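# Flip the grey finned box onto its fins

## Task

Turn the grey finned box upside down in roughly the spot where it already sits, so it ends up resting flat on its fins with its feet pointing upward, and it must stay that way once the robot lets go.

## Robot and tools

Robot: two arms, left_arm and right_arm, each with a two-finger gripper and a wrist camera. Fixed cameras are cam_head_left, cam_head_right, cam_high and cam_low; the wrist cameras are cam_left_wrist and cam_right_wrist. All images are 672x504.

Frames: the scene frame has its origin at table-top height, halfway between the nominal arm bases, with +x pointing out over the table, +z up, and left_arm on the +y side. Image left and right do not match arm names. The actual bases are at left_arm (+0.026, +0.257, +0.013) m and right_arm (+0.001, -0.338, +0.037) m, each turned only slightly about z. Hand positions, quaternions (wxyz), targets and offsets are all given in each arm's own base frame. Fixed cameras and the table use the scene frame. On the gripper, the fingers point along its +z axis and close along its y axis. end_effector_position is the point between the pads, roughly 1 cm behind the fingertips. Reported poses may be off by a few centimetres.

Row layout, shared by execute_actions and move: one row holds 14 numbers, each in [-1, 1]. The first 7 belong to left_arm: dx, dy, dz, rx, ry, rz, opening. The next 7 belong to right_arm in that same order. Always send all 14, even when only one arm is moving. dx, dy and dz are offsets along that arm's base axes. rx, ry and rz together form a rotation vector, applied about the Hand target's position. Scale: 1.0 means 0.6 m, or 180 degrees. These six values are offsets from the arm's Hand target as it stands when the action or move starts. They are not poses. Sending the same offset twice moves the arm twice as far. Six zeros re-request the current Hand target. opening is absolute: +1 is fully open (0.094 m) and -1 is closed. A 0 in the opening slot is a real command, so to keep a gripper as it is, resend its current value.

execute_actions(actions, cameras): actions is a list of actions. Each action is a list of up to 15 rows, one row per 1/30 s step. If you give fewer rows, the last one is held until the 15 steps are used. Every row within an action counts from that action's start pose. Images are returned only when actions is empty or when cameras asks for them (use ["all"] or a list of names).

move(target, speed, blend, opening_speed, grip_force, blocking, cameras): drives each gripper along a straight line to its offset target. target is a single 14-number row, or a list of up to 15 rows that are all measured from the same starting Hand targets. speed is the top path speed in m/s, from 0.002 to 4.3, default 0.25; turning is capped at twice that value in rad/s. Give one speed for all, or one per target. blend, in metres, rounds off corners between listed targets; 0 means stop at each one. opening_speed sets how fast the commanded opening changes, in units per second on the -1..1 scale, minimum 0.2. Use it for gentle closing. grip_force is the finger-pad force limit in newtons, 10 to 50; 50 is full force. It stays in effect until you change it. Lower forces make the fingers close more slowly. blocking=false returns after about 0.5 s while the move keeps running. Each move lasts at least 0.5 s and is cut off at 10 s. Paths do not avoid obstacles or the other arm, and a faster move means more lag, more drift and harder contact. Keep paths away from an arm's own base, because passing close can flip its shoulder posture.

wait(seconds 0 to 10, cameras) lets the scene run with the current commands held. stop(cameras) brakes a running move. zoom_image(camera, region=[x0, y0, x1, y1]) crops the most recent full image from that camera; the region can be at most 504 by 504 pixels. read_manual gives only licence texts. finished_scene(scene = current scene number) ends the scene and cannot be undone.

Results: each arm reports end_effector_position (m), end_effector_quat_wxyz and Hand target, which is the last commanded pose after clipping and the base for the next offsets. Tool commands shows the current gripper commands. grip_measured is the measured opening on the command scale; with nothing held it can read about 2.5 mm wide, and on a gripped part it reads a little narrower than the part. grip_effort_nm is the averaged gripper motor effort: negative means closing, positive means opening. It does not equal pad force. Joint torques follow joint order and include gravity. Joint velocities are marked within noise when the arm is at rest. A move adds a line 'move:' with the outcome (done, off_target, moving, held, fault) and any limits (paced means clipped, held means steps were withheld). done means the arm is within 10 mm and 2 degrees of its target, but it tells you nothing about contact.

Control quirks: each step, the commanded orientation is clipped to within 40 degrees of the measured orientation. Friction and load can leave the gripper a few centimetres short of its target. Waiting will not close that gap, so resend the target or add the missing distance as an offset. An arm that is blocked keeps pushing until you command it back past where it stopped.

Avoid: dropping or releasing a moving box, slamming or pressing hard into the table or anything fixed, pressing the two arms or grippers together, closing a gripper on the other arm's fingers, and letting anything leave the table or be set down off it. The box may get an occasional small nudge from outside. Long holds, fully stretched arms or pushing against something unreachable heat the motors. A MOTOR HOT line is a warning. An OVER-TEMPERATURE FAULT makes that arm go limp for 30 s or more. Any arm stop is costly.

Each tool is called as name([rows], argument=value, ...), one row to a line, values as JSON.

## Session

execute_actions(actions=[])

Scene clock: 0.00 s.
left_arm: end_effector_position=(+0.1935, +0.1162, +0.2045) grip_measured=+1.000 grip_effort_nm=n/a end_effector_quat_wxyz=(+0.168, +0.348, +0.922, -0.036) | right_arm: end_effector_position=(+0.3782, +0.0839, +0.3232) grip_measured=+1.000 grip_effort_nm=n/a end_effector_quat_wxyz=(+0.361, -0.079, +0.896, +0.245)
Joint positions: left_arm=[0.802 0.841 0.799 -1.459 0.338 1.512 0.094] | right_arm=[-0.008 0.898 0.937 -0.836 -0.525 0.036 0.094]
Joint velocities: within noise
Joint torques (N m): no reading
Heat: left arm: hottest elbow 33 °C; right arm: hottest waist 32 °C.
Hand target: left_arm +0.1971, +0.1200, +0.2124; +0.172, +0.350, +0.921, -0.027 | right_arm +0.3828, +0.0838, +0.3395; +0.376, -0.083, +0.890, +0.244
Tool commands: left_gripper/opening=+1.0 right_gripper/opening=+1.0

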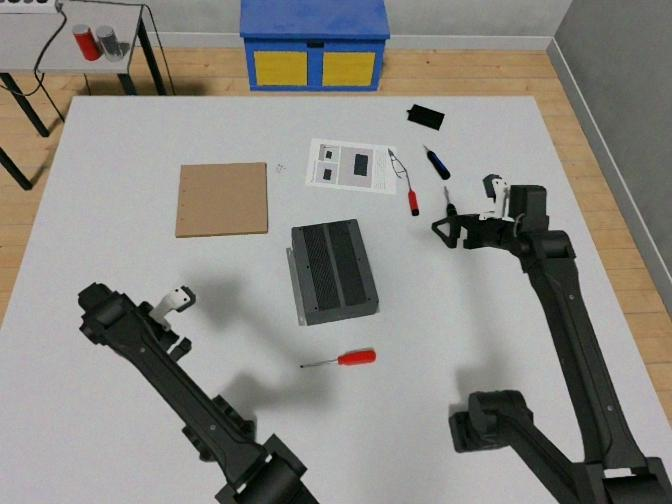

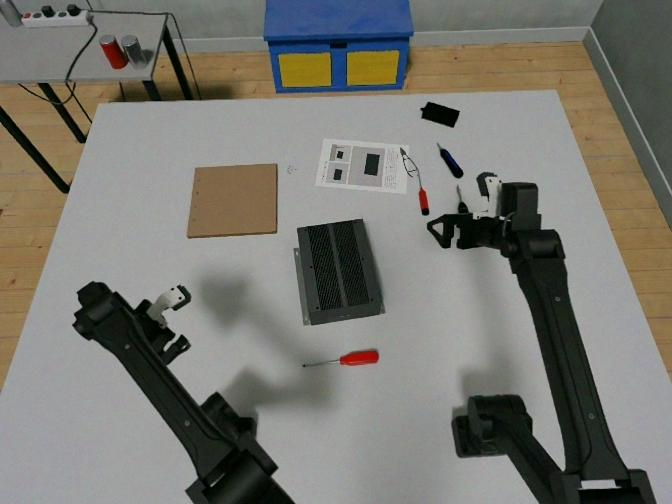

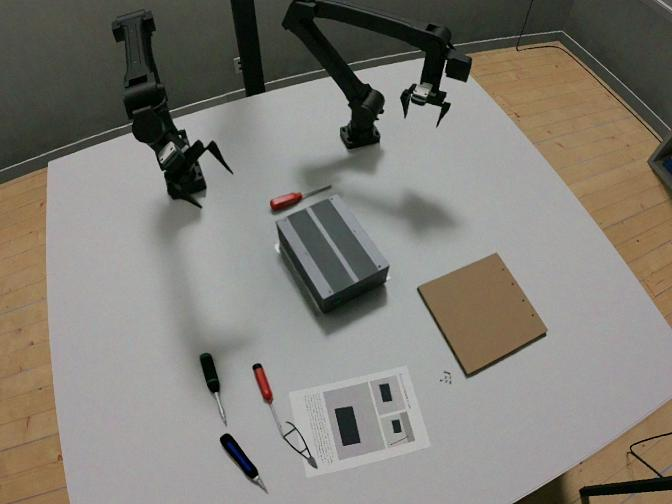

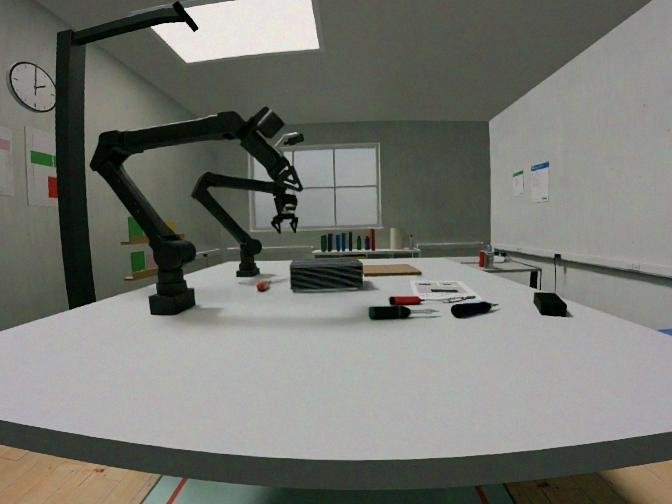

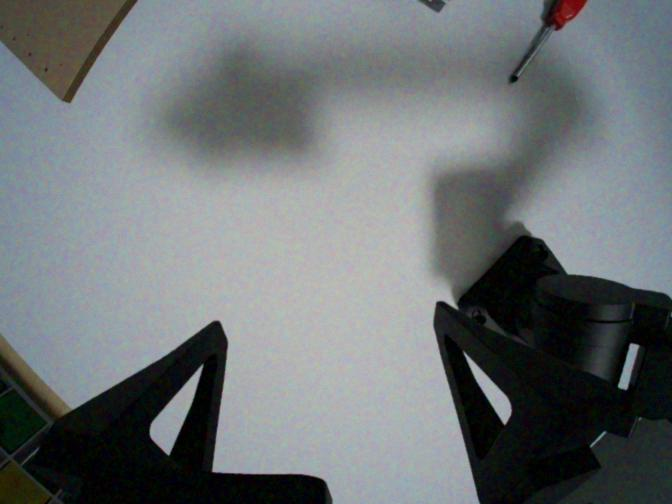

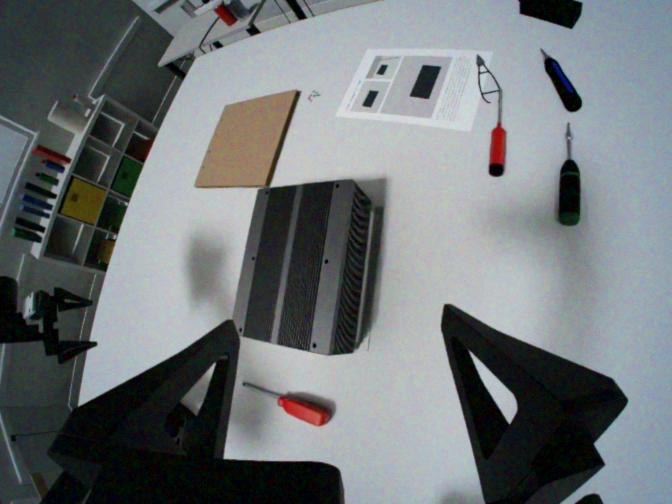

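zoom_image(camera="cam_head_left", region=[260, 200, 410, 380])

zoom_image(camera="cam_high", region=[250, 170, 420, 330])

zoom_image(camera="cam_low", region=[220, 230, 440, 330])

zoom_image(camera="cam_right_wrist", region=[200, 160, 420, 370])

Scaled by 2.800.

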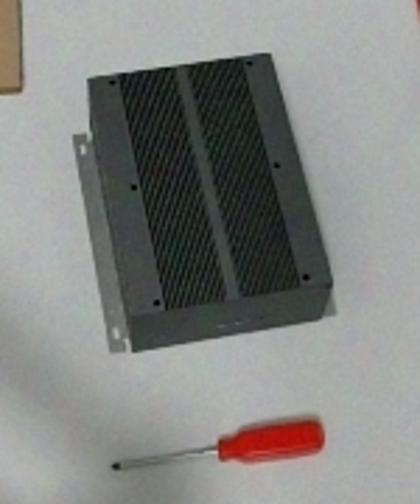

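Scaled by 2.965.

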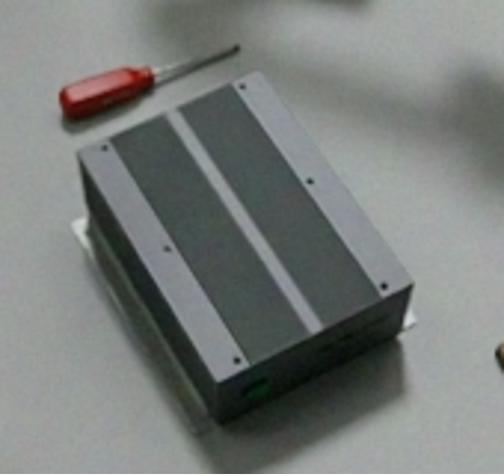

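Scaled by 2.291.

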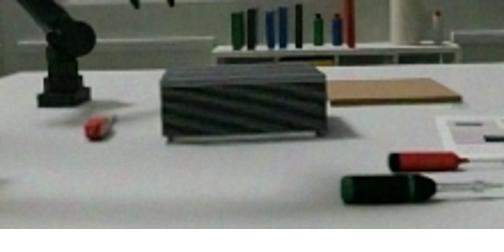

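Scaled by 2.291 from the camera's 672x504 image, which has a finer 960x720 frame.

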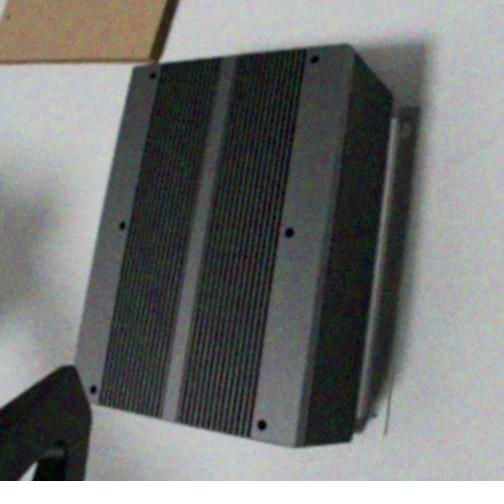

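move(target=[0,0,0,0,0,0,1, 0.031,-0.031,-0.40,0.051,-0.246,0.154,1], cameras=["cam_right_wrist","cam_high"])

Scene clock: 74.30 s.
left_arm: end_effector_position=(+0.1935, +0.1162, +0.2045) grip_measured=+1.000 grip_effort_nm=0.02 end_effector_quat_wxyz=(+0.168, +0.348, +0.922, -0.036) | right_arm: end_effector_position=(+0.3963, +0.0710, +0.0995) grip_measured=+1.000 grip_effort_nm=-0.01 end_effector_quat_wxyz=(+0.612, -0.348, +0.618, +0.349)
Joint positions: left_arm=[0.802 0.841 0.799 -1.459 0.338 1.512 0.094] | right_arm=[-0.248 1.826 0.411 1.393 -1.279 -0.015 0.094]
Joint torques (N m): left_arm=[-0.85 -1.03 10.17 0.69 0.38 -0.19] | right_arm=[-1.49 -8.18 3.04 2.35 0.09 0.06]
Heat: left arm: hottest elbow 39 °C; right arm: hottest elbow 43 °C.
Hand target: left_arm +0.1971, +0.1200, +0.2124; +0.172, +0.350, +0.921, -0.027 | right_arm +0.4012, +0.0653, +0.0995; +0.618, -0.344, +0.618, +0.344
Off the commanded pose: left_arm 0.010 m, 1 deg | right_arm 0.008 m, 1 deg.
move: done
Images, in order (width x height): cam_high 672x504, cam_right_wrist 672x504.

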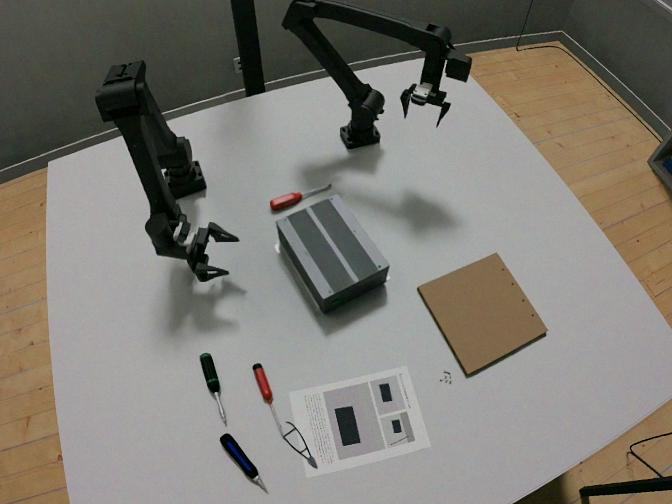

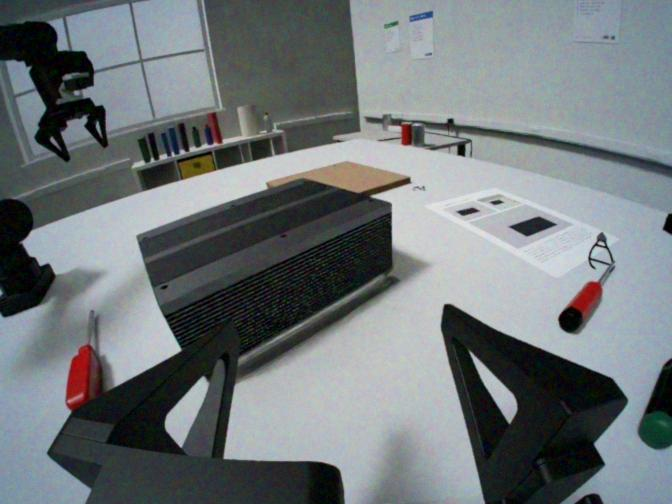

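zoom_image(camera="cam_right_wrist", region=[120, 160, 440, 400])

zoom_image(camera="cam_right_wrist", region=[220, 260, 420, 400])

Scaled by 1.575 from the camera's 672x504 image, which has a finer 960x720 frame.

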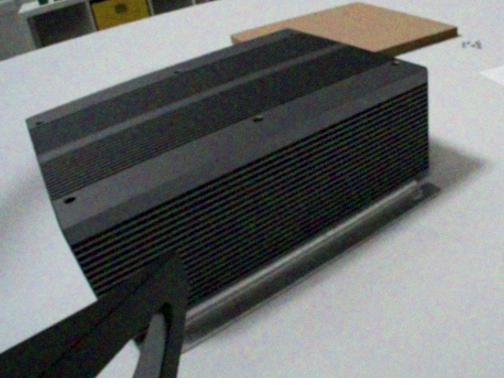

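Scaled by 2.520 from the camera's 672x504 image, which has a finer 960x720 frame.

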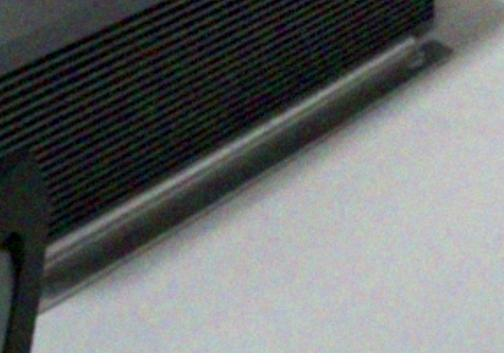

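move(target=[0.101,-0.345,-0.142,0.040,-0.519,-0.393,1, 0,0,0,0,0,0,1], cameras=["cam_left_wrist","cam_high"])

Scene clock: 124.73 s.
left_arm: end_effector_position=(+0.2589, -0.0837, +0.1304) grip_measured=+1.000 grip_effort_nm=0.02 end_effector_quat_wxyz=(+0.666, +0.701, +0.177, +0.182) | right_arm: end_effector_position=(+0.3963, +0.0710, +0.0995) grip_measured=+1.000 grip_effort_nm=-0.01 end_effector_quat_wxyz=(+0.612, -0.347, +0.618, +0.349)
Joint positions: left_arm=[0.374 1.228 0.082 0.826 1.424 1.908 0.094] | right_arm=[-0.248 1.826 0.411 1.393 -1.279 -0.014 0.094]
Joint torques (N m): left_arm=[-1.61 -0.32 4.19 2.29 0.17 -0.39] | right_arm=[-2.08 -7.94 2.84 2.14 0.11 0.02]
Heat: left arm: hottest elbow 41 °C; right arm: hottest elbow 35 °C.
Hand target: left_arm +0.2577, -0.0870, +0.1272; +0.683, +0.683, +0.183, +0.184 | right_arm +0.4011, +0.0653, +0.0995; +0.617, -0.344, +0.619, +0.344
Off the commanded pose: left_arm 0.005 m, 3 deg | right_arm 0.008 m, 1 deg.
move: off_target (left_arm)
Images, in order (width x height): cam_high 672x504, cam_left_wrist 672x504.

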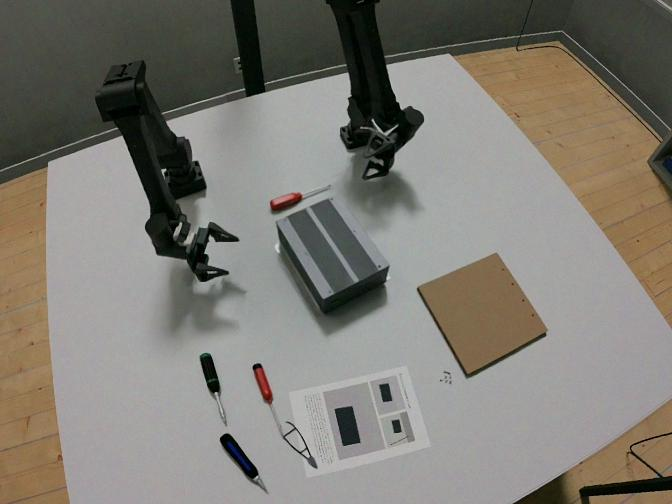

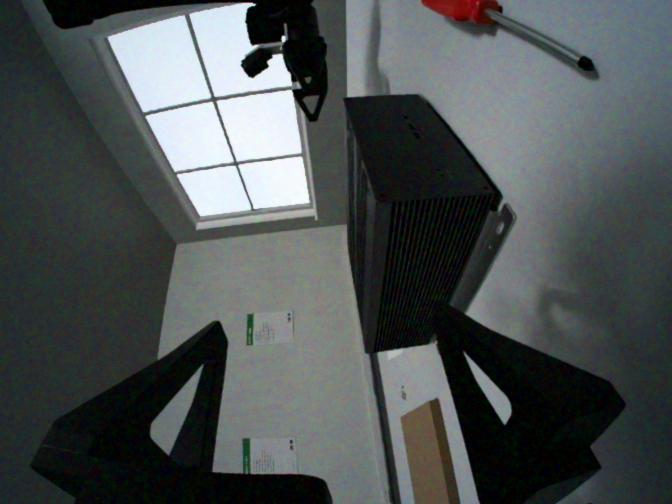

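zoom_image(camera="cam_left_wrist", region=[330, 80, 530, 230])

zoom_image(camera="cam_left_wrist", region=[340, 170, 540, 370])

Scaled by 2.520 from the camera's 672x504 image, which has a finer 960x720 frame.

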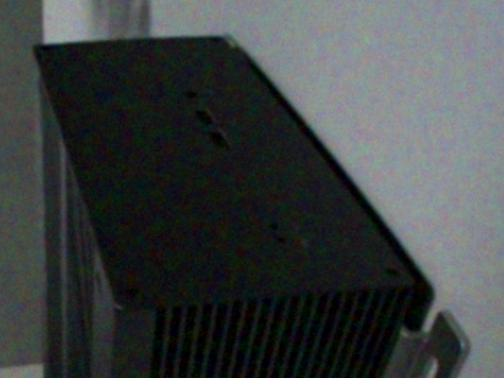

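Scaled by 2.520 from the camera's 672x504 image, which has a finer 960x720 frame.

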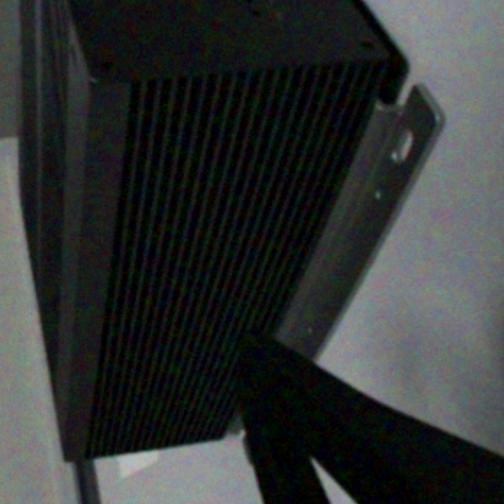

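move(target=[0,0,-0.12,0,0,0,-1, 0,0,0,0,0,0,1], cameras=["cam_left_wrist","cam_low"])

zoom_image(camera="cam_left_wrist", region=[330, 80, 530, 230])

zoom_image(camera="cam_left_wrist", region=[340, 170, 540, 370])

Scene clock: 146.67 s.
left_arm: end_effector_position=(+0.2596, -0.0836, +0.0580) grip_measured=-0.988 grip_effort_nm=-0.60 end_effector_quat_wxyz=(+0.666, +0.703, +0.174, +0.180) | right_arm: end_effector_position=(+0.3963, +0.0710, +0.0995) grip_measured=+1.000 grip_effort_nm=-0.01 end_effector_quat_wxyz=(+0.612, -0.347, +0.618, +0.349)
Joint positions: left_arm=[0.374 1.933 0.095 1.487 1.43 1.941 0.001] | right_arm=[-0.248 1.826 0.411 1.393 -1.279 -0.014 0.094]
Joint torques (N m): left_arm=[-1.49 -4.07 -0.96 2.29 0.2 -0.39] | right_arm=[-1.61 -8.06 2.7 2.09 0.07 0.04]
Heat: left arm: hottest elbow 39 °C; right arm: hottest elbow 34 °C.
Hand target: left_arm +0.2577, -0.0870, +0.0552; +0.683, +0.683, +0.183, +0.183 | right_arm +0.4011, +0.0653, +0.0995; +0.617, -0.344, +0.619, +0.344
Off the commanded pose: left_arm 0.005 m, 3 deg | right_arm 0.007 m, 1 deg.
move: off_target (left_arm)
Images, in order (width x height): cam_low 672x504, cam_left_wrist 672x504.

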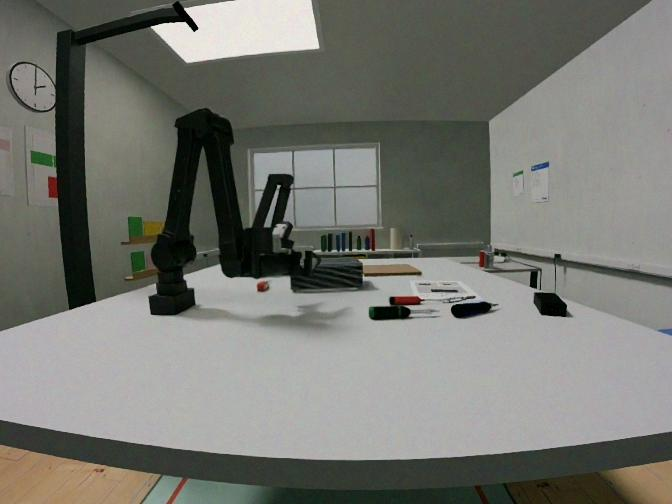

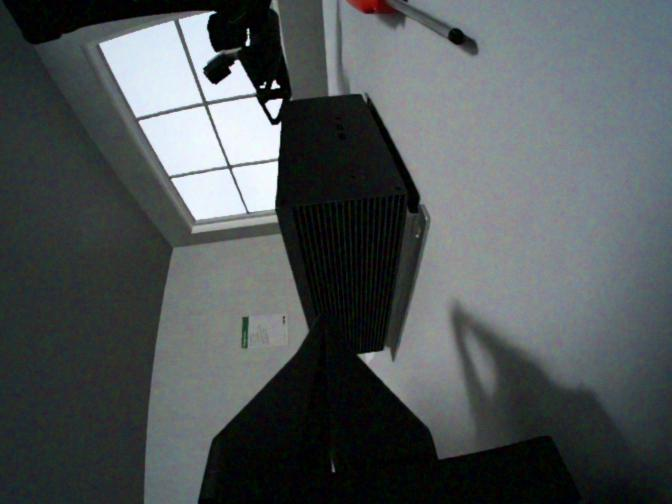

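Scaled by 2.520 from the camera's 672x504 image, which has a finer 960x720 frame.

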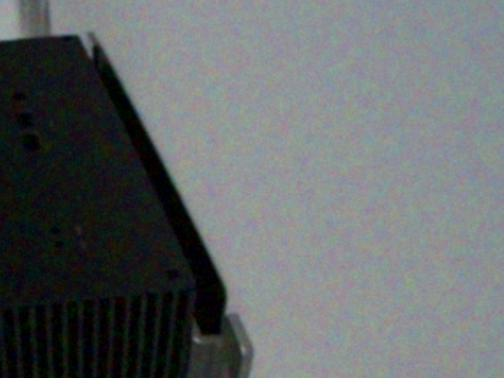

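Scaled by 2.520 from the camera's 672x504 image, which has a finer 960x720 frame.

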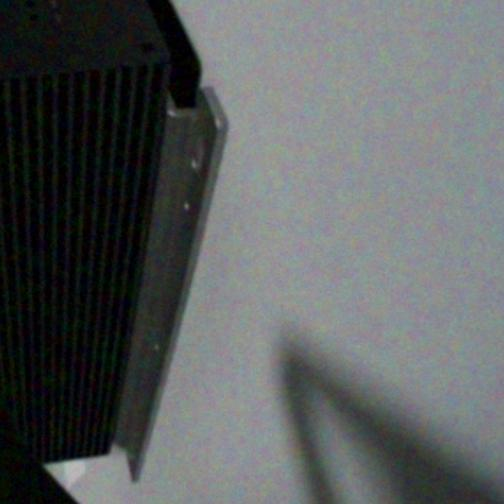

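move(target=[0,0.333,0.333,0,0,0,-1, 0,0,0.2,0,0,0,1], cameras=["cam_head_left"])

Scene clock: 353.70 s.
left_arm: end_effector_position=(+0.2573, +0.1038, +0.2431) grip_measured=-0.988 grip_effort_nm=-0.60 end_effector_quat_wxyz=(+0.614, +0.599, +0.370, +0.356) | right_arm: end_effector_position=(+0.3894, +0.0726, +0.2029) grip_measured=+1.000 grip_effort_nm=-0.01 end_effector_quat_wxyz=(+0.603, -0.335, +0.628, +0.361)
Joint positions: left_arm=[1.064 1.052 0.209 1.32 1.554 1.066 0.001] | right_arm=[-0.248 1.353 0.424 0.881 -1.277 0.004 0.094]
Joint torques (N m): left_arm=[0.09 -1.67 8.75 1.48 -0.16 -0.39] | right_arm=[-1.73 -7.24 8.32 1.58 -0.04 -0.13]
Heat: left arm: hottest elbow 33 °C; right arm: hottest elbow 32 °C.
Hand target: left_arm +0.2577, +0.1127, +0.2549; +0.683, +0.683, +0.183, +0.183 | right_arm +0.4012, +0.0653, +0.2193; +0.617, -0.344, +0.619, +0.344
Off the commanded pose: left_arm 0.015 m, 32 deg | right_arm 0.022 m, 3 deg.
joint sent to its limit (left arm) — joint 5 (wrist yaw), upper limit. The joint targets are off in orientation, not in position.
move: off_target (left_arm, right_arm)
Images, in order (width x height): cam_head_left 672x504.

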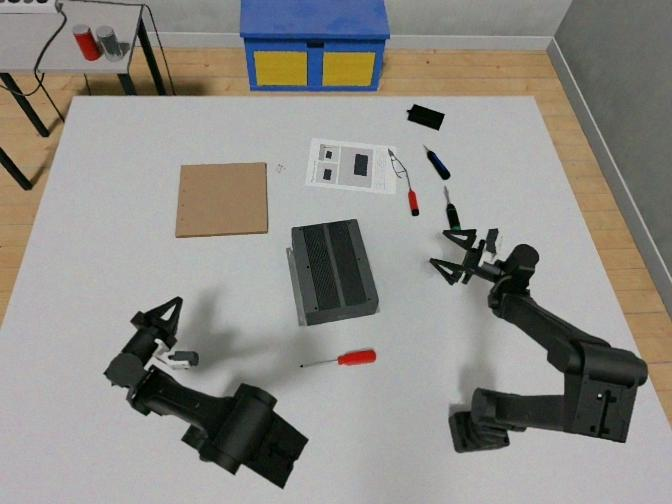

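move(target=[-0.1,0.15,0,-0.04,0.519,0.393,-1, -0.344,0.331,0.02,-0.494,0.1135,0.164,0.3], cameras=["cam_right_wrist","cam_head_left"])

Scene clock: 464.27 s.
left_arm: end_effector_position=(+0.1992, +0.1932, +0.2357) grip_measured=-0.989 grip_effort_nm=-0.60 end_effector_quat_wxyz=(+0.699, +0.171, +0.687, +0.098) | right_arm: end_effector_position=(+0.1898, +0.2513, +0.2156) grip_measured=+0.302 grip_effort_nm=-0.09 end_effector_quat_wxyz=(+0.015, +0.741, -0.672, +0.000)
Joint positions: left_arm=[1.45 0.837 0.268 0.366 1.554 0.586 0.001] | right_arm=[0.924 1.187 1.073 -1.487 -0.003 -0.745 0.061]
Joint torques (N m): left_arm=[0.03 -1.38 11.4 1.29 0.33 -0.12] | right_arm=[-0.03 -5.25 11.38 0.23 0.08 0.08]
Heat: left arm: hottest elbow 39 °C; right arm: hottest elbow 38 °C.
Hand target: left_arm +0.1976, +0.2028, +0.2549; +0.427, +0.285, +0.858, +0.031 | right_arm +0.1948, +0.2638, +0.2312; +0.000, +0.742, -0.670, +0.001
Off the commanded pose: left_arm 0.021 m, 72 deg; orientation clipped | right_arm 0.021 m, 2 deg.
joint sent to its limit (left arm) — joint 5 (wrist yaw), upper limit. The joint targets are off in orientation, not in position.
move: off_target (left_arm, right_arm); limits=paced
Images, in order (width x height): cam_head_left 672x504, cam_right_wrist 672x504.

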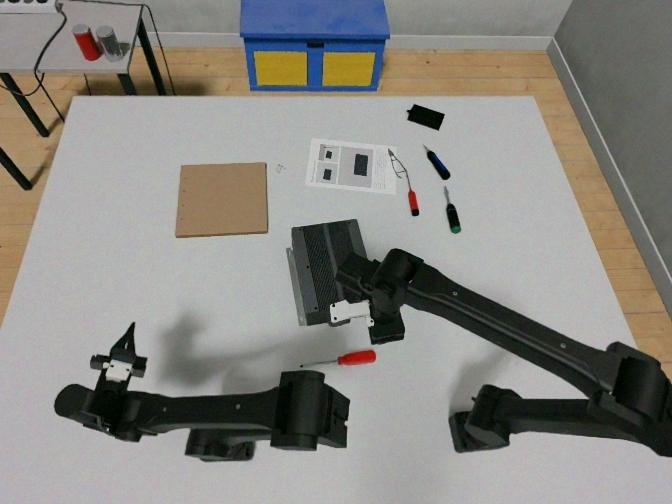

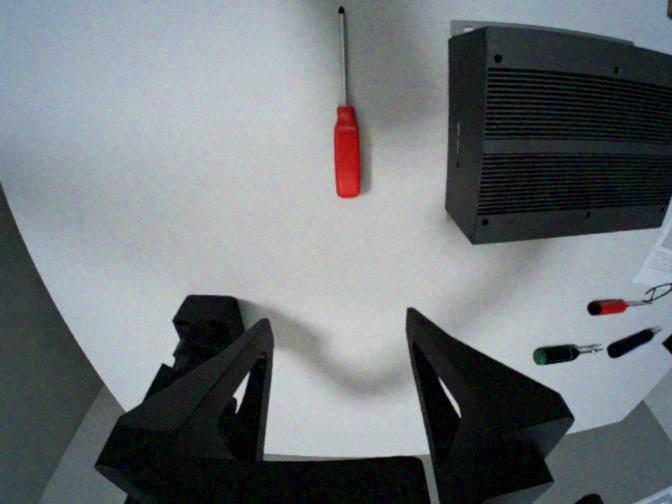

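move(target=[0,0,0,-0.0916,-0.0817,0.396,-1, 0.008,0.0275,-0.277,0,0,0,0.3], cameras=["cam_right_wrist","cam_high"])

Scene clock: 510.03 s.
left_arm: end_effector_position=(+0.1925, +0.2008, +0.2295) grip_measured=-0.989 grip_effort_nm=-0.60 end_effector_quat_wxyz=(+0.449, -0.332, +0.808, +0.190) | right_arm: end_effector_position=(+0.2011, +0.2751, +0.0670) grip_measured=+0.302 grip_effort_nm=-0.09 end_effector_quat_wxyz=(+0.002, +0.740, -0.672, -0.001)
Joint positions: left_arm=[0.829 0.338 0.442 -0.656 0.034 0.031 0.001] | right_arm=[0.94 1.38 0.828 -1.023 -0.002 -0.727 0.061]
Joint torques (N m): left_arm=[-1.73 3.66 13.86 1.88 -0.04 -0.35] | right_arm=[0.62 -7.24 6.94 0.9 0.07 0.07]
Heat: left arm: hottest elbow 43 °C; right arm: hottest elbow 45 °C.
Hand target: left_arm +0.1977, +0.2027, +0.2551; +0.462, -0.331, +0.800, +0.191 | right_arm +0.1995, +0.2804, +0.0651; +0.000, +0.742, -0.670, +0.001
Off the commanded pose: left_arm 0.026 m, 2 deg | right_arm 0.006 m, 0 deg.
move: off_target (left_arm)
Images, in order (width x height): cam_high 672x504, cam_right_wrist 672x504.

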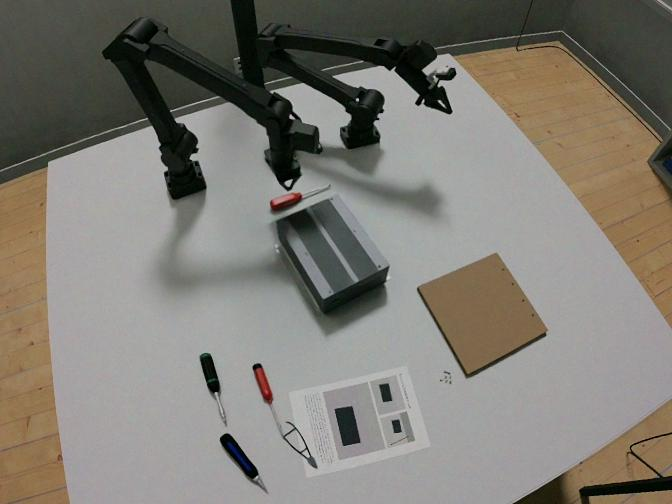

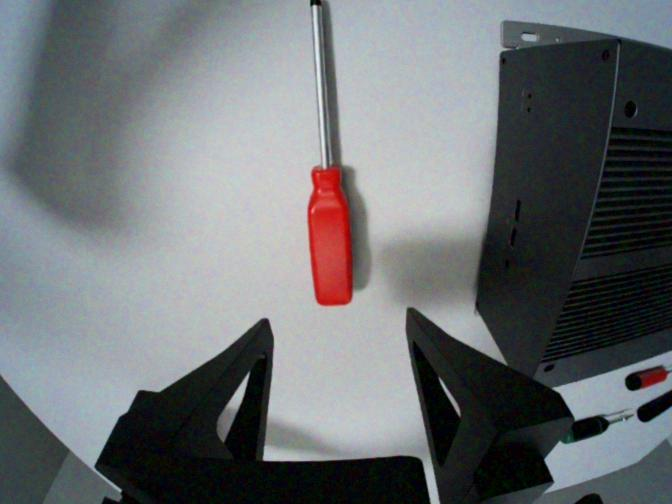

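move([
  [0,0,0,0,0,0,-1,-0.007,-0.005,-0.145,0,0,0,0.3],
  [0,0,0,0,0,0,-1,-0.007,-0.005,-0.145,0,0,0,-0.9],
], speed=0.12, opening_speed=0.8, cameras=["cam_right_wrist"])

Scene clock: 526.13 s.
left_arm: end_effector_position=(+0.1925, +0.2009, +0.2295) grip_measured=-0.989 grip_effort_nm=-0.60 end_effector_quat_wxyz=(+0.449, -0.332, +0.807, +0.190) | right_arm: end_effector_position=(+0.1972, +0.2725, -0.0200) grip_measured=-0.405 grip_effort_nm=-1.04 end_effector_quat_wxyz=(+0.002, +0.740, -0.673, -0.001)
Joint positions: left_arm=[0.829 0.338 0.442 -0.656 0.034 0.03 0.001] | right_arm=[0.945 1.547 0.713 -0.741 -0.002 -0.722 0.028]
Joint torques (N m): left_arm=[-1.67 3.72 13.89 1.81 -0.05 -0.34] | right_arm=[1.38 -7.71 5.39 0.95 0.06 0.05]
Heat: left arm: hottest elbow 45 °C; right arm: hottest elbow 41 °C.
Hand target: left_arm +0.1976, +0.2028, +0.2551; +0.462, -0.331, +0.800, +0.191 | right_arm +0.1953, +0.2774, -0.0219; +0.000, +0.742, -0.670, +0.001
Off the commanded pose: left_arm 0.026 m, 2 deg | right_arm 0.006 m, 0 deg.
move: off_target (left_arm)
Images, in order (width x height): cam_right_wrist 672x504.

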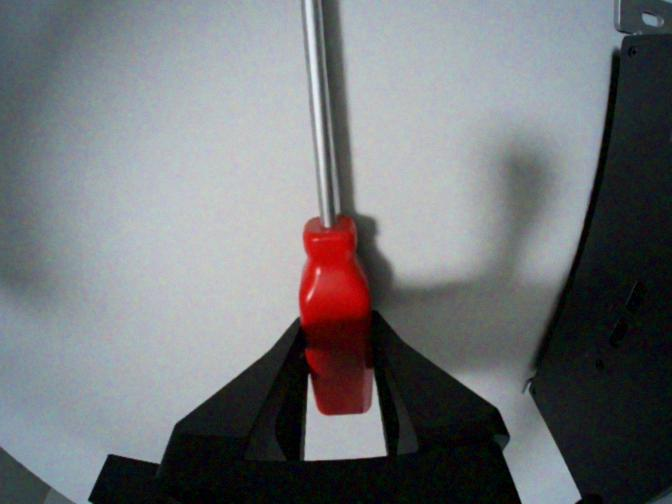

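move([
  [0,0,0,0,0,0,-1,0,0,0.25,0,0,0,-0.9],
  [0,0,0,0,0,0,-1,0.17,-0.58,0.25,0,0,-0.222,-0.9],
  [0,0,0,0,0,0,-1,0.17,-0.58,0.05,0,0,-0.222,-0.9],
], speed=0.25, blend=[0.04,0.04,0], cameras=["cam_right_wrist"])

Scene clock: 544.00 s.
left_arm: end_effector_position=(+0.1925, +0.2009, +0.2295) grip_measured=-0.989 grip_effort_nm=-0.60 end_effector_quat_wxyz=(+0.449, -0.332, +0.807, +0.190) | right_arm: end_effector_position=(+0.2908, -0.0653, +0.0069) grip_measured=-0.405 grip_effort_nm=-1.04 end_effector_quat_wxyz=(-0.007, -0.471, +0.882, +0.003)
Joint positions: left_arm=[0.829 0.338 0.442 -0.656 0.034 0.03 0.001] | right_arm=[-0.217 1.394 0.644 -0.835 0.005 -1.198 0.028]
Joint torques (N m): left_arm=[-1.67 3.72 13.86 1.81 -0.05 -0.34] | right_arm=[-1.49 -6.42 6.35 0.62 -0.28 -0.14]
Heat: left arm: hottest elbow 47 °C; right arm: hottest elbow 40 °C.
Hand target: left_arm +0.1976, +0.2028, +0.2551; +0.462, -0.331, +0.800, +0.191 | right_arm +0.2972, -0.0706, +0.0081; +0.000, -0.469, +0.883, -0.001
Off the commanded pose: left_arm 0.026 m, 2 deg | right_arm 0.008 m, 1 deg.
move: off_target (left_arm)
Images, in order (width x height): cam_right_wrist 672x504.

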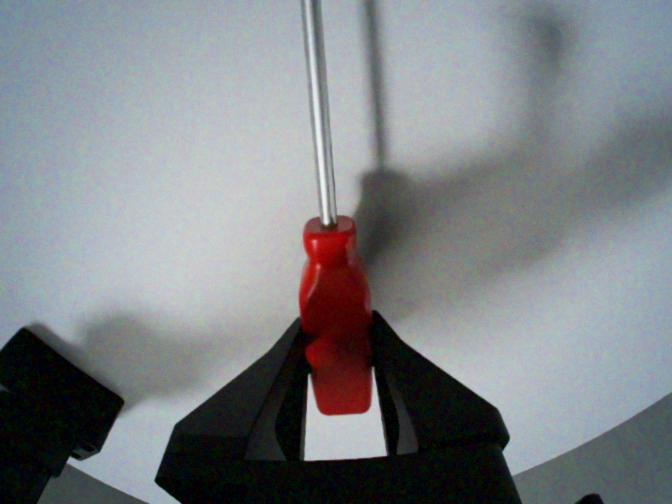

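move([
  [0,0,0,0,0,0,-1,0,0,-0.047,0,0,0,-0.9],
  [0,0,0,0,0,0,-1,0,0,-0.047,0,0,0,0.2],
], speed=0.08, opening_speed=0.5, cameras=["cam_right_wrist"])

Scene clock: 551.53 s.
left_arm: end_effector_position=(+0.1925, +0.2009, +0.2295) grip_measured=-0.989 grip_effort_nm=-0.60 end_effector_quat_wxyz=(+0.449, -0.332, +0.807, +0.190) | right_arm: end_effector_position=(+0.2945, -0.0661, -0.0193) grip_measured=+0.197 grip_effort_nm=0.08 end_effector_quat_wxyz=(-0.004, -0.471, +0.882, +0.001)
Joint positions: left_arm=[0.829 0.338 0.442 -0.656 0.034 0.03 0.001] | right_arm=[-0.217 1.466 0.622 -0.733 0.004 -1.198 0.056]
Joint torques (N m): left_arm=[-1.61 3.84 13.91 1.84 -0.04 -0.34] | right_arm=[-1.79 -6.77 5.46 0.91 -0.25 -0.08]
Heat: left arm: hottest elbow 48 °C; right arm: hottest elbow 39 °C.
Hand target: left_arm +0.1976, +0.2028, +0.2551; +0.462, -0.331, +0.800, +0.191 | right_arm +0.2972, -0.0706, -0.0201; +0.000, -0.469, +0.883, +0.000
Off the commanded pose: left_arm 0.026 m, 2 deg | right_arm 0.005 m, 1 deg.
move: off_target (left_arm)
Images, in order (width x height): cam_right_wrist 672x504.

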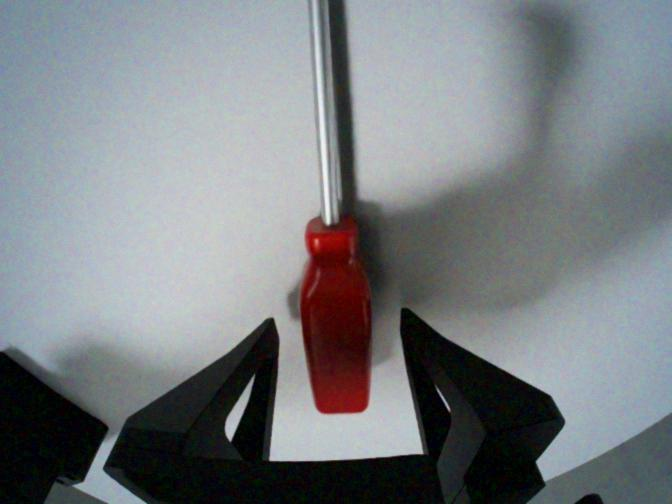

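move([
  [0,0,0,0,0,0,-1,0,0,0.367,0,0,0,0.2],
  [0,0,0,0,0,0,-1,-0.097,0.602,0.367,-0.0901,-0.3861,0.2019,1],
], speed=0.25, blend=[0.05,0], cameras=["cam_right_wrist","cam_head_left"])

Scene clock: 571.70 s.
left_arm: end_effector_position=(+0.1925, +0.2009, +0.2295) grip_measured=-0.989 grip_effort_nm=-0.60 end_effector_quat_wxyz=(+0.449, -0.332, +0.807, +0.190) | right_arm: end_effector_position=(+0.2409, +0.2856, +0.1989) grip_measured=+0.998 grip_effort_nm=0.07 end_effector_quat_wxyz=(-0.428, +0.615, -0.544, +0.379)
Joint positions: left_arm=[0.829 0.338 0.442 -0.656 0.034 0.03 0.001] | right_arm=[1.284 1.034 0.541 -0.257 1.036 -0.896 0.094]
Joint torques (N m): left_arm=[-1.79 3.72 13.86 1.83 -0.04 -0.34] | right_arm=[-0.5 -2.84 7.91 2.18 0.48 -0.07]
Heat: left arm: hottest elbow 49 °C; right arm: hottest elbow 38 °C.
Hand target: left_arm +0.1976, +0.2028, +0.2551; +0.462, -0.331, +0.800, +0.191 | right_arm +0.2389, +0.2906, +0.2000; -0.432, +0.616, -0.539, +0.377
Off the commanded pose: left_arm 0.026 m, 2 deg | right_arm 0.005 m, 1 deg.
move: off_target (left_arm)
Images, in order (width x height): cam_head_left 672x504, cam_right_wrist 672x504.

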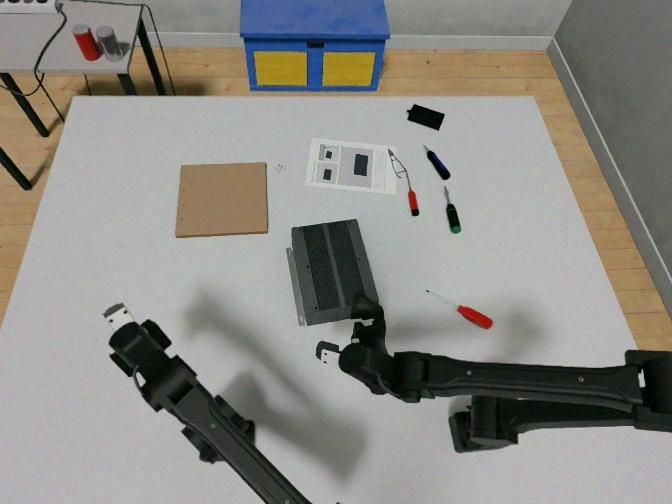

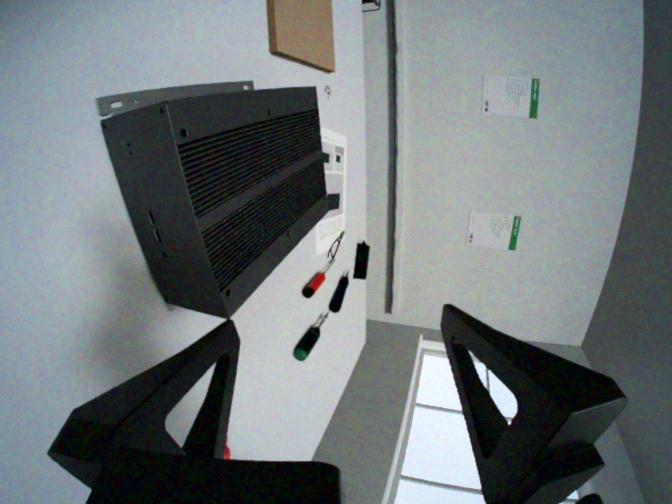

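move([
  [0.371,-0.255,-0.05,-0.0212,-0.0967,-0.6333,-1, 0.235,-0.451,0.033,0.3647,0.3098,0.1663,-1],
  [0.426,-0.476,-0.225,-0.0212,-0.0967,-0.6333,-1, 0.469,-0.234,-0.167,0.3647,0.3098,0.1663,-1],
], speed=0.25, blend=[0.05,0], cameras=["cam_right_wrist","cam_left_wrist","cam_high","cam_head_left"])

Scene clock: 698.20 s.
left_arm: end_effector_position=(+0.4537, -0.0794, +0.1142) grip_measured=-0.989 grip_effort_nm=-0.60 end_effector_quat_wxyz=(+0.496, +0.450, +0.654, -0.352) | right_arm: end_effector_position=(+0.5194, +0.1439, +0.0911) grip_measured=-0.986 grip_effort_nm=-0.76 end_effector_quat_wxyz=(+0.467, -0.493, +0.622, +0.389)
Joint positions: left_arm=[0.197 1.622 0.793 -0.223 1.267 1.018 0.001] | right_arm=[-0.041 1.833 1.015 -0.205 -1.26 -0.978 0.001]
Joint torques (N m): left_arm=[-1.44 -11.81 6.01 1.87 0.55 -0.32] | right_arm=[0.67 -14.74 5.82 1.73 -0.49 0.05]
Heat: left arm: hottest elbow 53 °C; right arm: hottest elbow 39 °C.
Hand target: left_arm +0.4532, -0.0829, +0.1201; +0.499, +0.454, +0.651, -0.348 | right_arm +0.5203, +0.1502, +0.0998; +0.472, -0.500, +0.616, +0.384
Off the commanded pose: left_arm 0.007 m, 1 deg | right_arm 0.011 m, 1 deg.
move: off_target (right_arm)
Images, in order (width x height): cam_head_left 672x504, cam_high 672x504, cam_left_wrist 672x504, cam_right_wrist 672x504.

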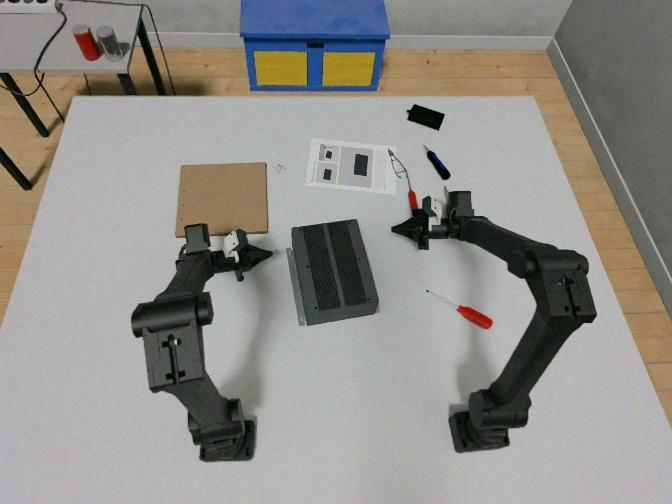

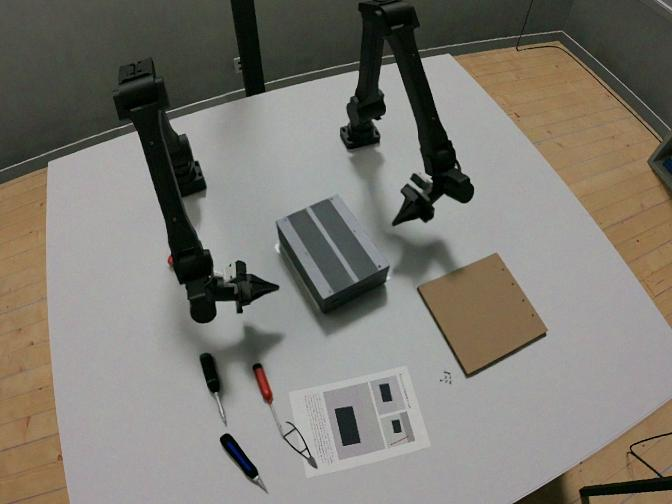

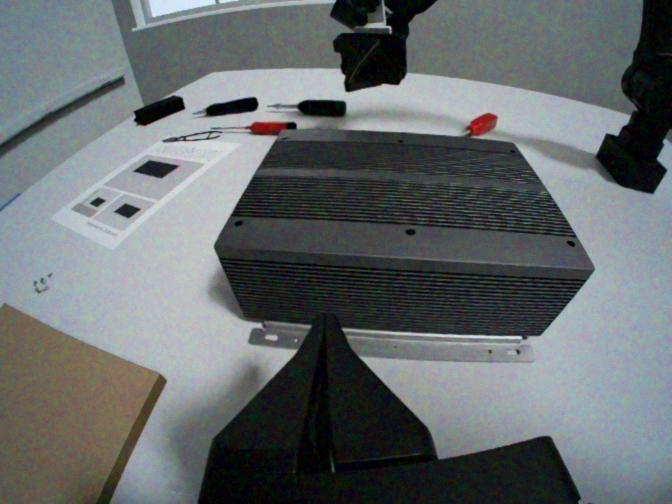

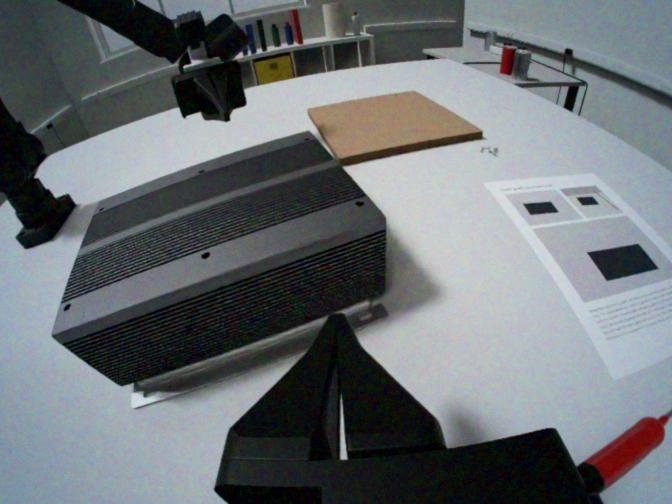

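zoom_image(camera="cam_left_wrist", region=[200, 220, 620, 390])

zoom_image(camera="cam_right_wrist", region=[90, 270, 400, 420])

Scaled by 1.200 from the camera's 672x504 image, which has a finer 960x720 frame.

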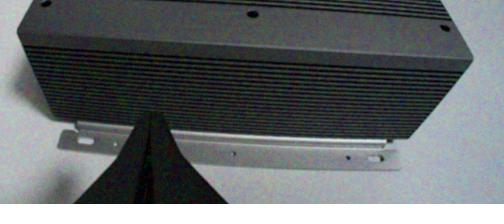

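Scaled by 1.626 from the camera's 672x504 image, which has a finer 960x720 frame.

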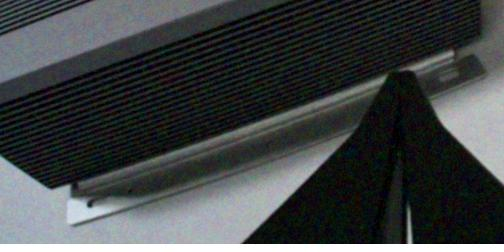

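move(target=[0.0863,-0.0627,-0.1185,0,0,0,-1, 0.0012,0.103,-0.1213,0,0,0,-1], speed=0.12, cameras=["cam_right_wrist","cam_left_wrist","cam_high","cam_head_left"])

Scene clock: 764.57 s.
left_arm: end_effector_position=(+0.4941, -0.1177, +0.0527) grip_measured=-0.989 grip_effort_nm=-0.60 end_effector_quat_wxyz=(+0.499, +0.453, +0.652, -0.348) | right_arm: end_effector_position=(+0.5227, +0.2061, +0.0317) grip_measured=-0.986 grip_effort_nm=-0.76 end_effector_quat_wxyz=(+0.475, -0.499, +0.616, +0.382)
Joint positions: left_arm=[0.092 1.839 0.816 0.216 1.202 0.77 0.001] | right_arm=[0.087 1.977 0.958 0.284 -1.176 -0.7 0.001]
Joint torques (N m): left_arm=[-1.32 -10.29 7.56 2.19 0.44 -0.35] | right_arm=[0.85 -13.63 4.79 2.11 -0.33 0.05]
Heat: left arm: hottest elbow 43 °C; right arm: hottest elbow 37 °C.
Hand target: left_arm +0.5050, -0.1205, +0.0489; +0.500, +0.454, +0.651, -0.348 | right_arm +0.5210, +0.2120, +0.0271; +0.472, -0.500, +0.616, +0.384
Off the commanded pose: left_arm 0.012 m, 0 deg | right_arm 0.008 m, 0 deg.
move: off_target (left_arm)
Images, in order (width x height): cam_head_left 672x504, cam_high 672x504, cam_left_wrist 672x504, cam_right_wrist 672x504.

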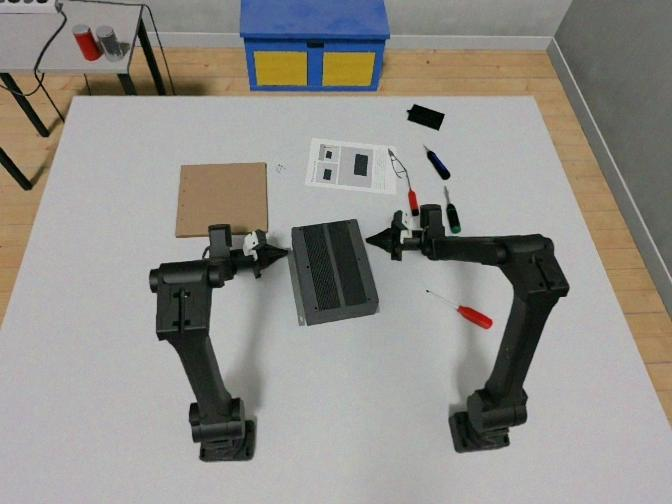

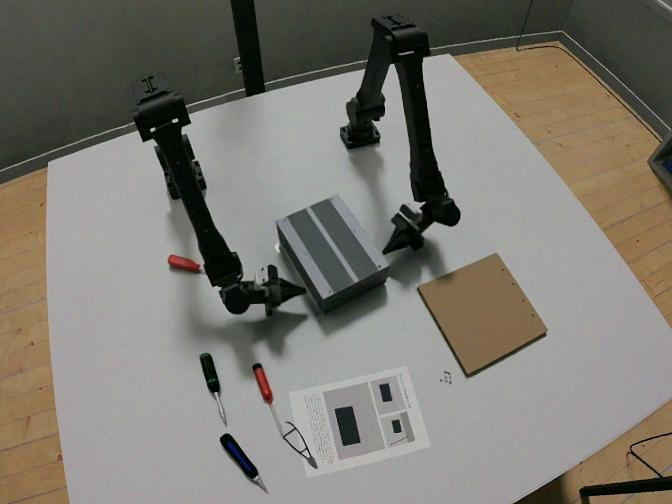

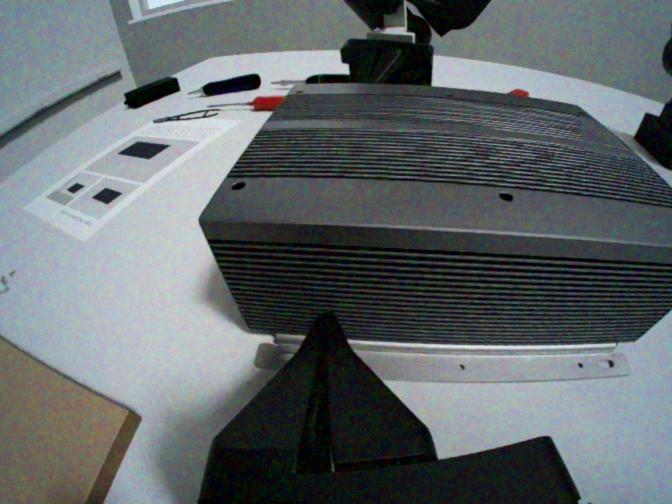

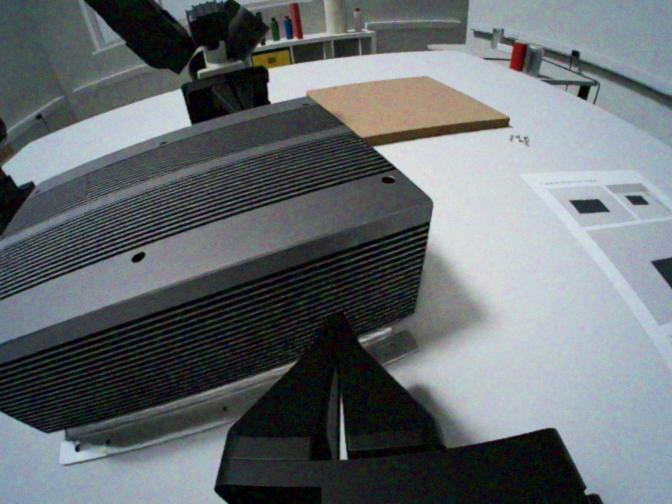

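move(target=[0.0267,-0.018,-0.016,0,0,0,-1, 0.003,0.013,-0.016,0,0,0,-1], speed=0.06, cameras=[])

Scene clock: 780.60 s.
left_arm: end_effector_position=(+0.5100, -0.1278, +0.0438) grip_measured=-0.989 grip_effort_nm=-0.60 end_effector_quat_wxyz=(+0.499, +0.453, +0.652, -0.348) | right_arm: end_effector_position=(+0.5228, +0.2128, +0.0209) grip_measured=-0.986 grip_effort_nm=-0.76 end_effector_quat_wxyz=(+0.474, -0.498, +0.618, +0.382)
Joint positions: left_arm=[0.067 1.888 0.852 0.276 1.183 0.721 0.001] | right_arm=[0.1 2.005 0.958 0.331 -1.164 -0.673 0.001]
Joint torques (N m): left_arm=[-1.55 -10.93 7.62 2.29 0.41 -0.33] | right_arm=[0.73 -14.04 5.12 2.11 -0.37 0.02]
Heat: left arm: hottest elbow 42 °C; right arm: hottest elbow 36 °C.
Hand target: left_arm +0.5210, -0.1314, +0.0395; +0.500, +0.454, +0.650, -0.348 | right_arm +0.5227, +0.2199, +0.0173; +0.472, -0.500, +0.616, +0.384
Off the commanded pose: left_arm 0.012 m, 0 deg | right_arm 0.008 m, 0 deg.
move: off_target (left_arm)
No camera images: "cameras" was empty.


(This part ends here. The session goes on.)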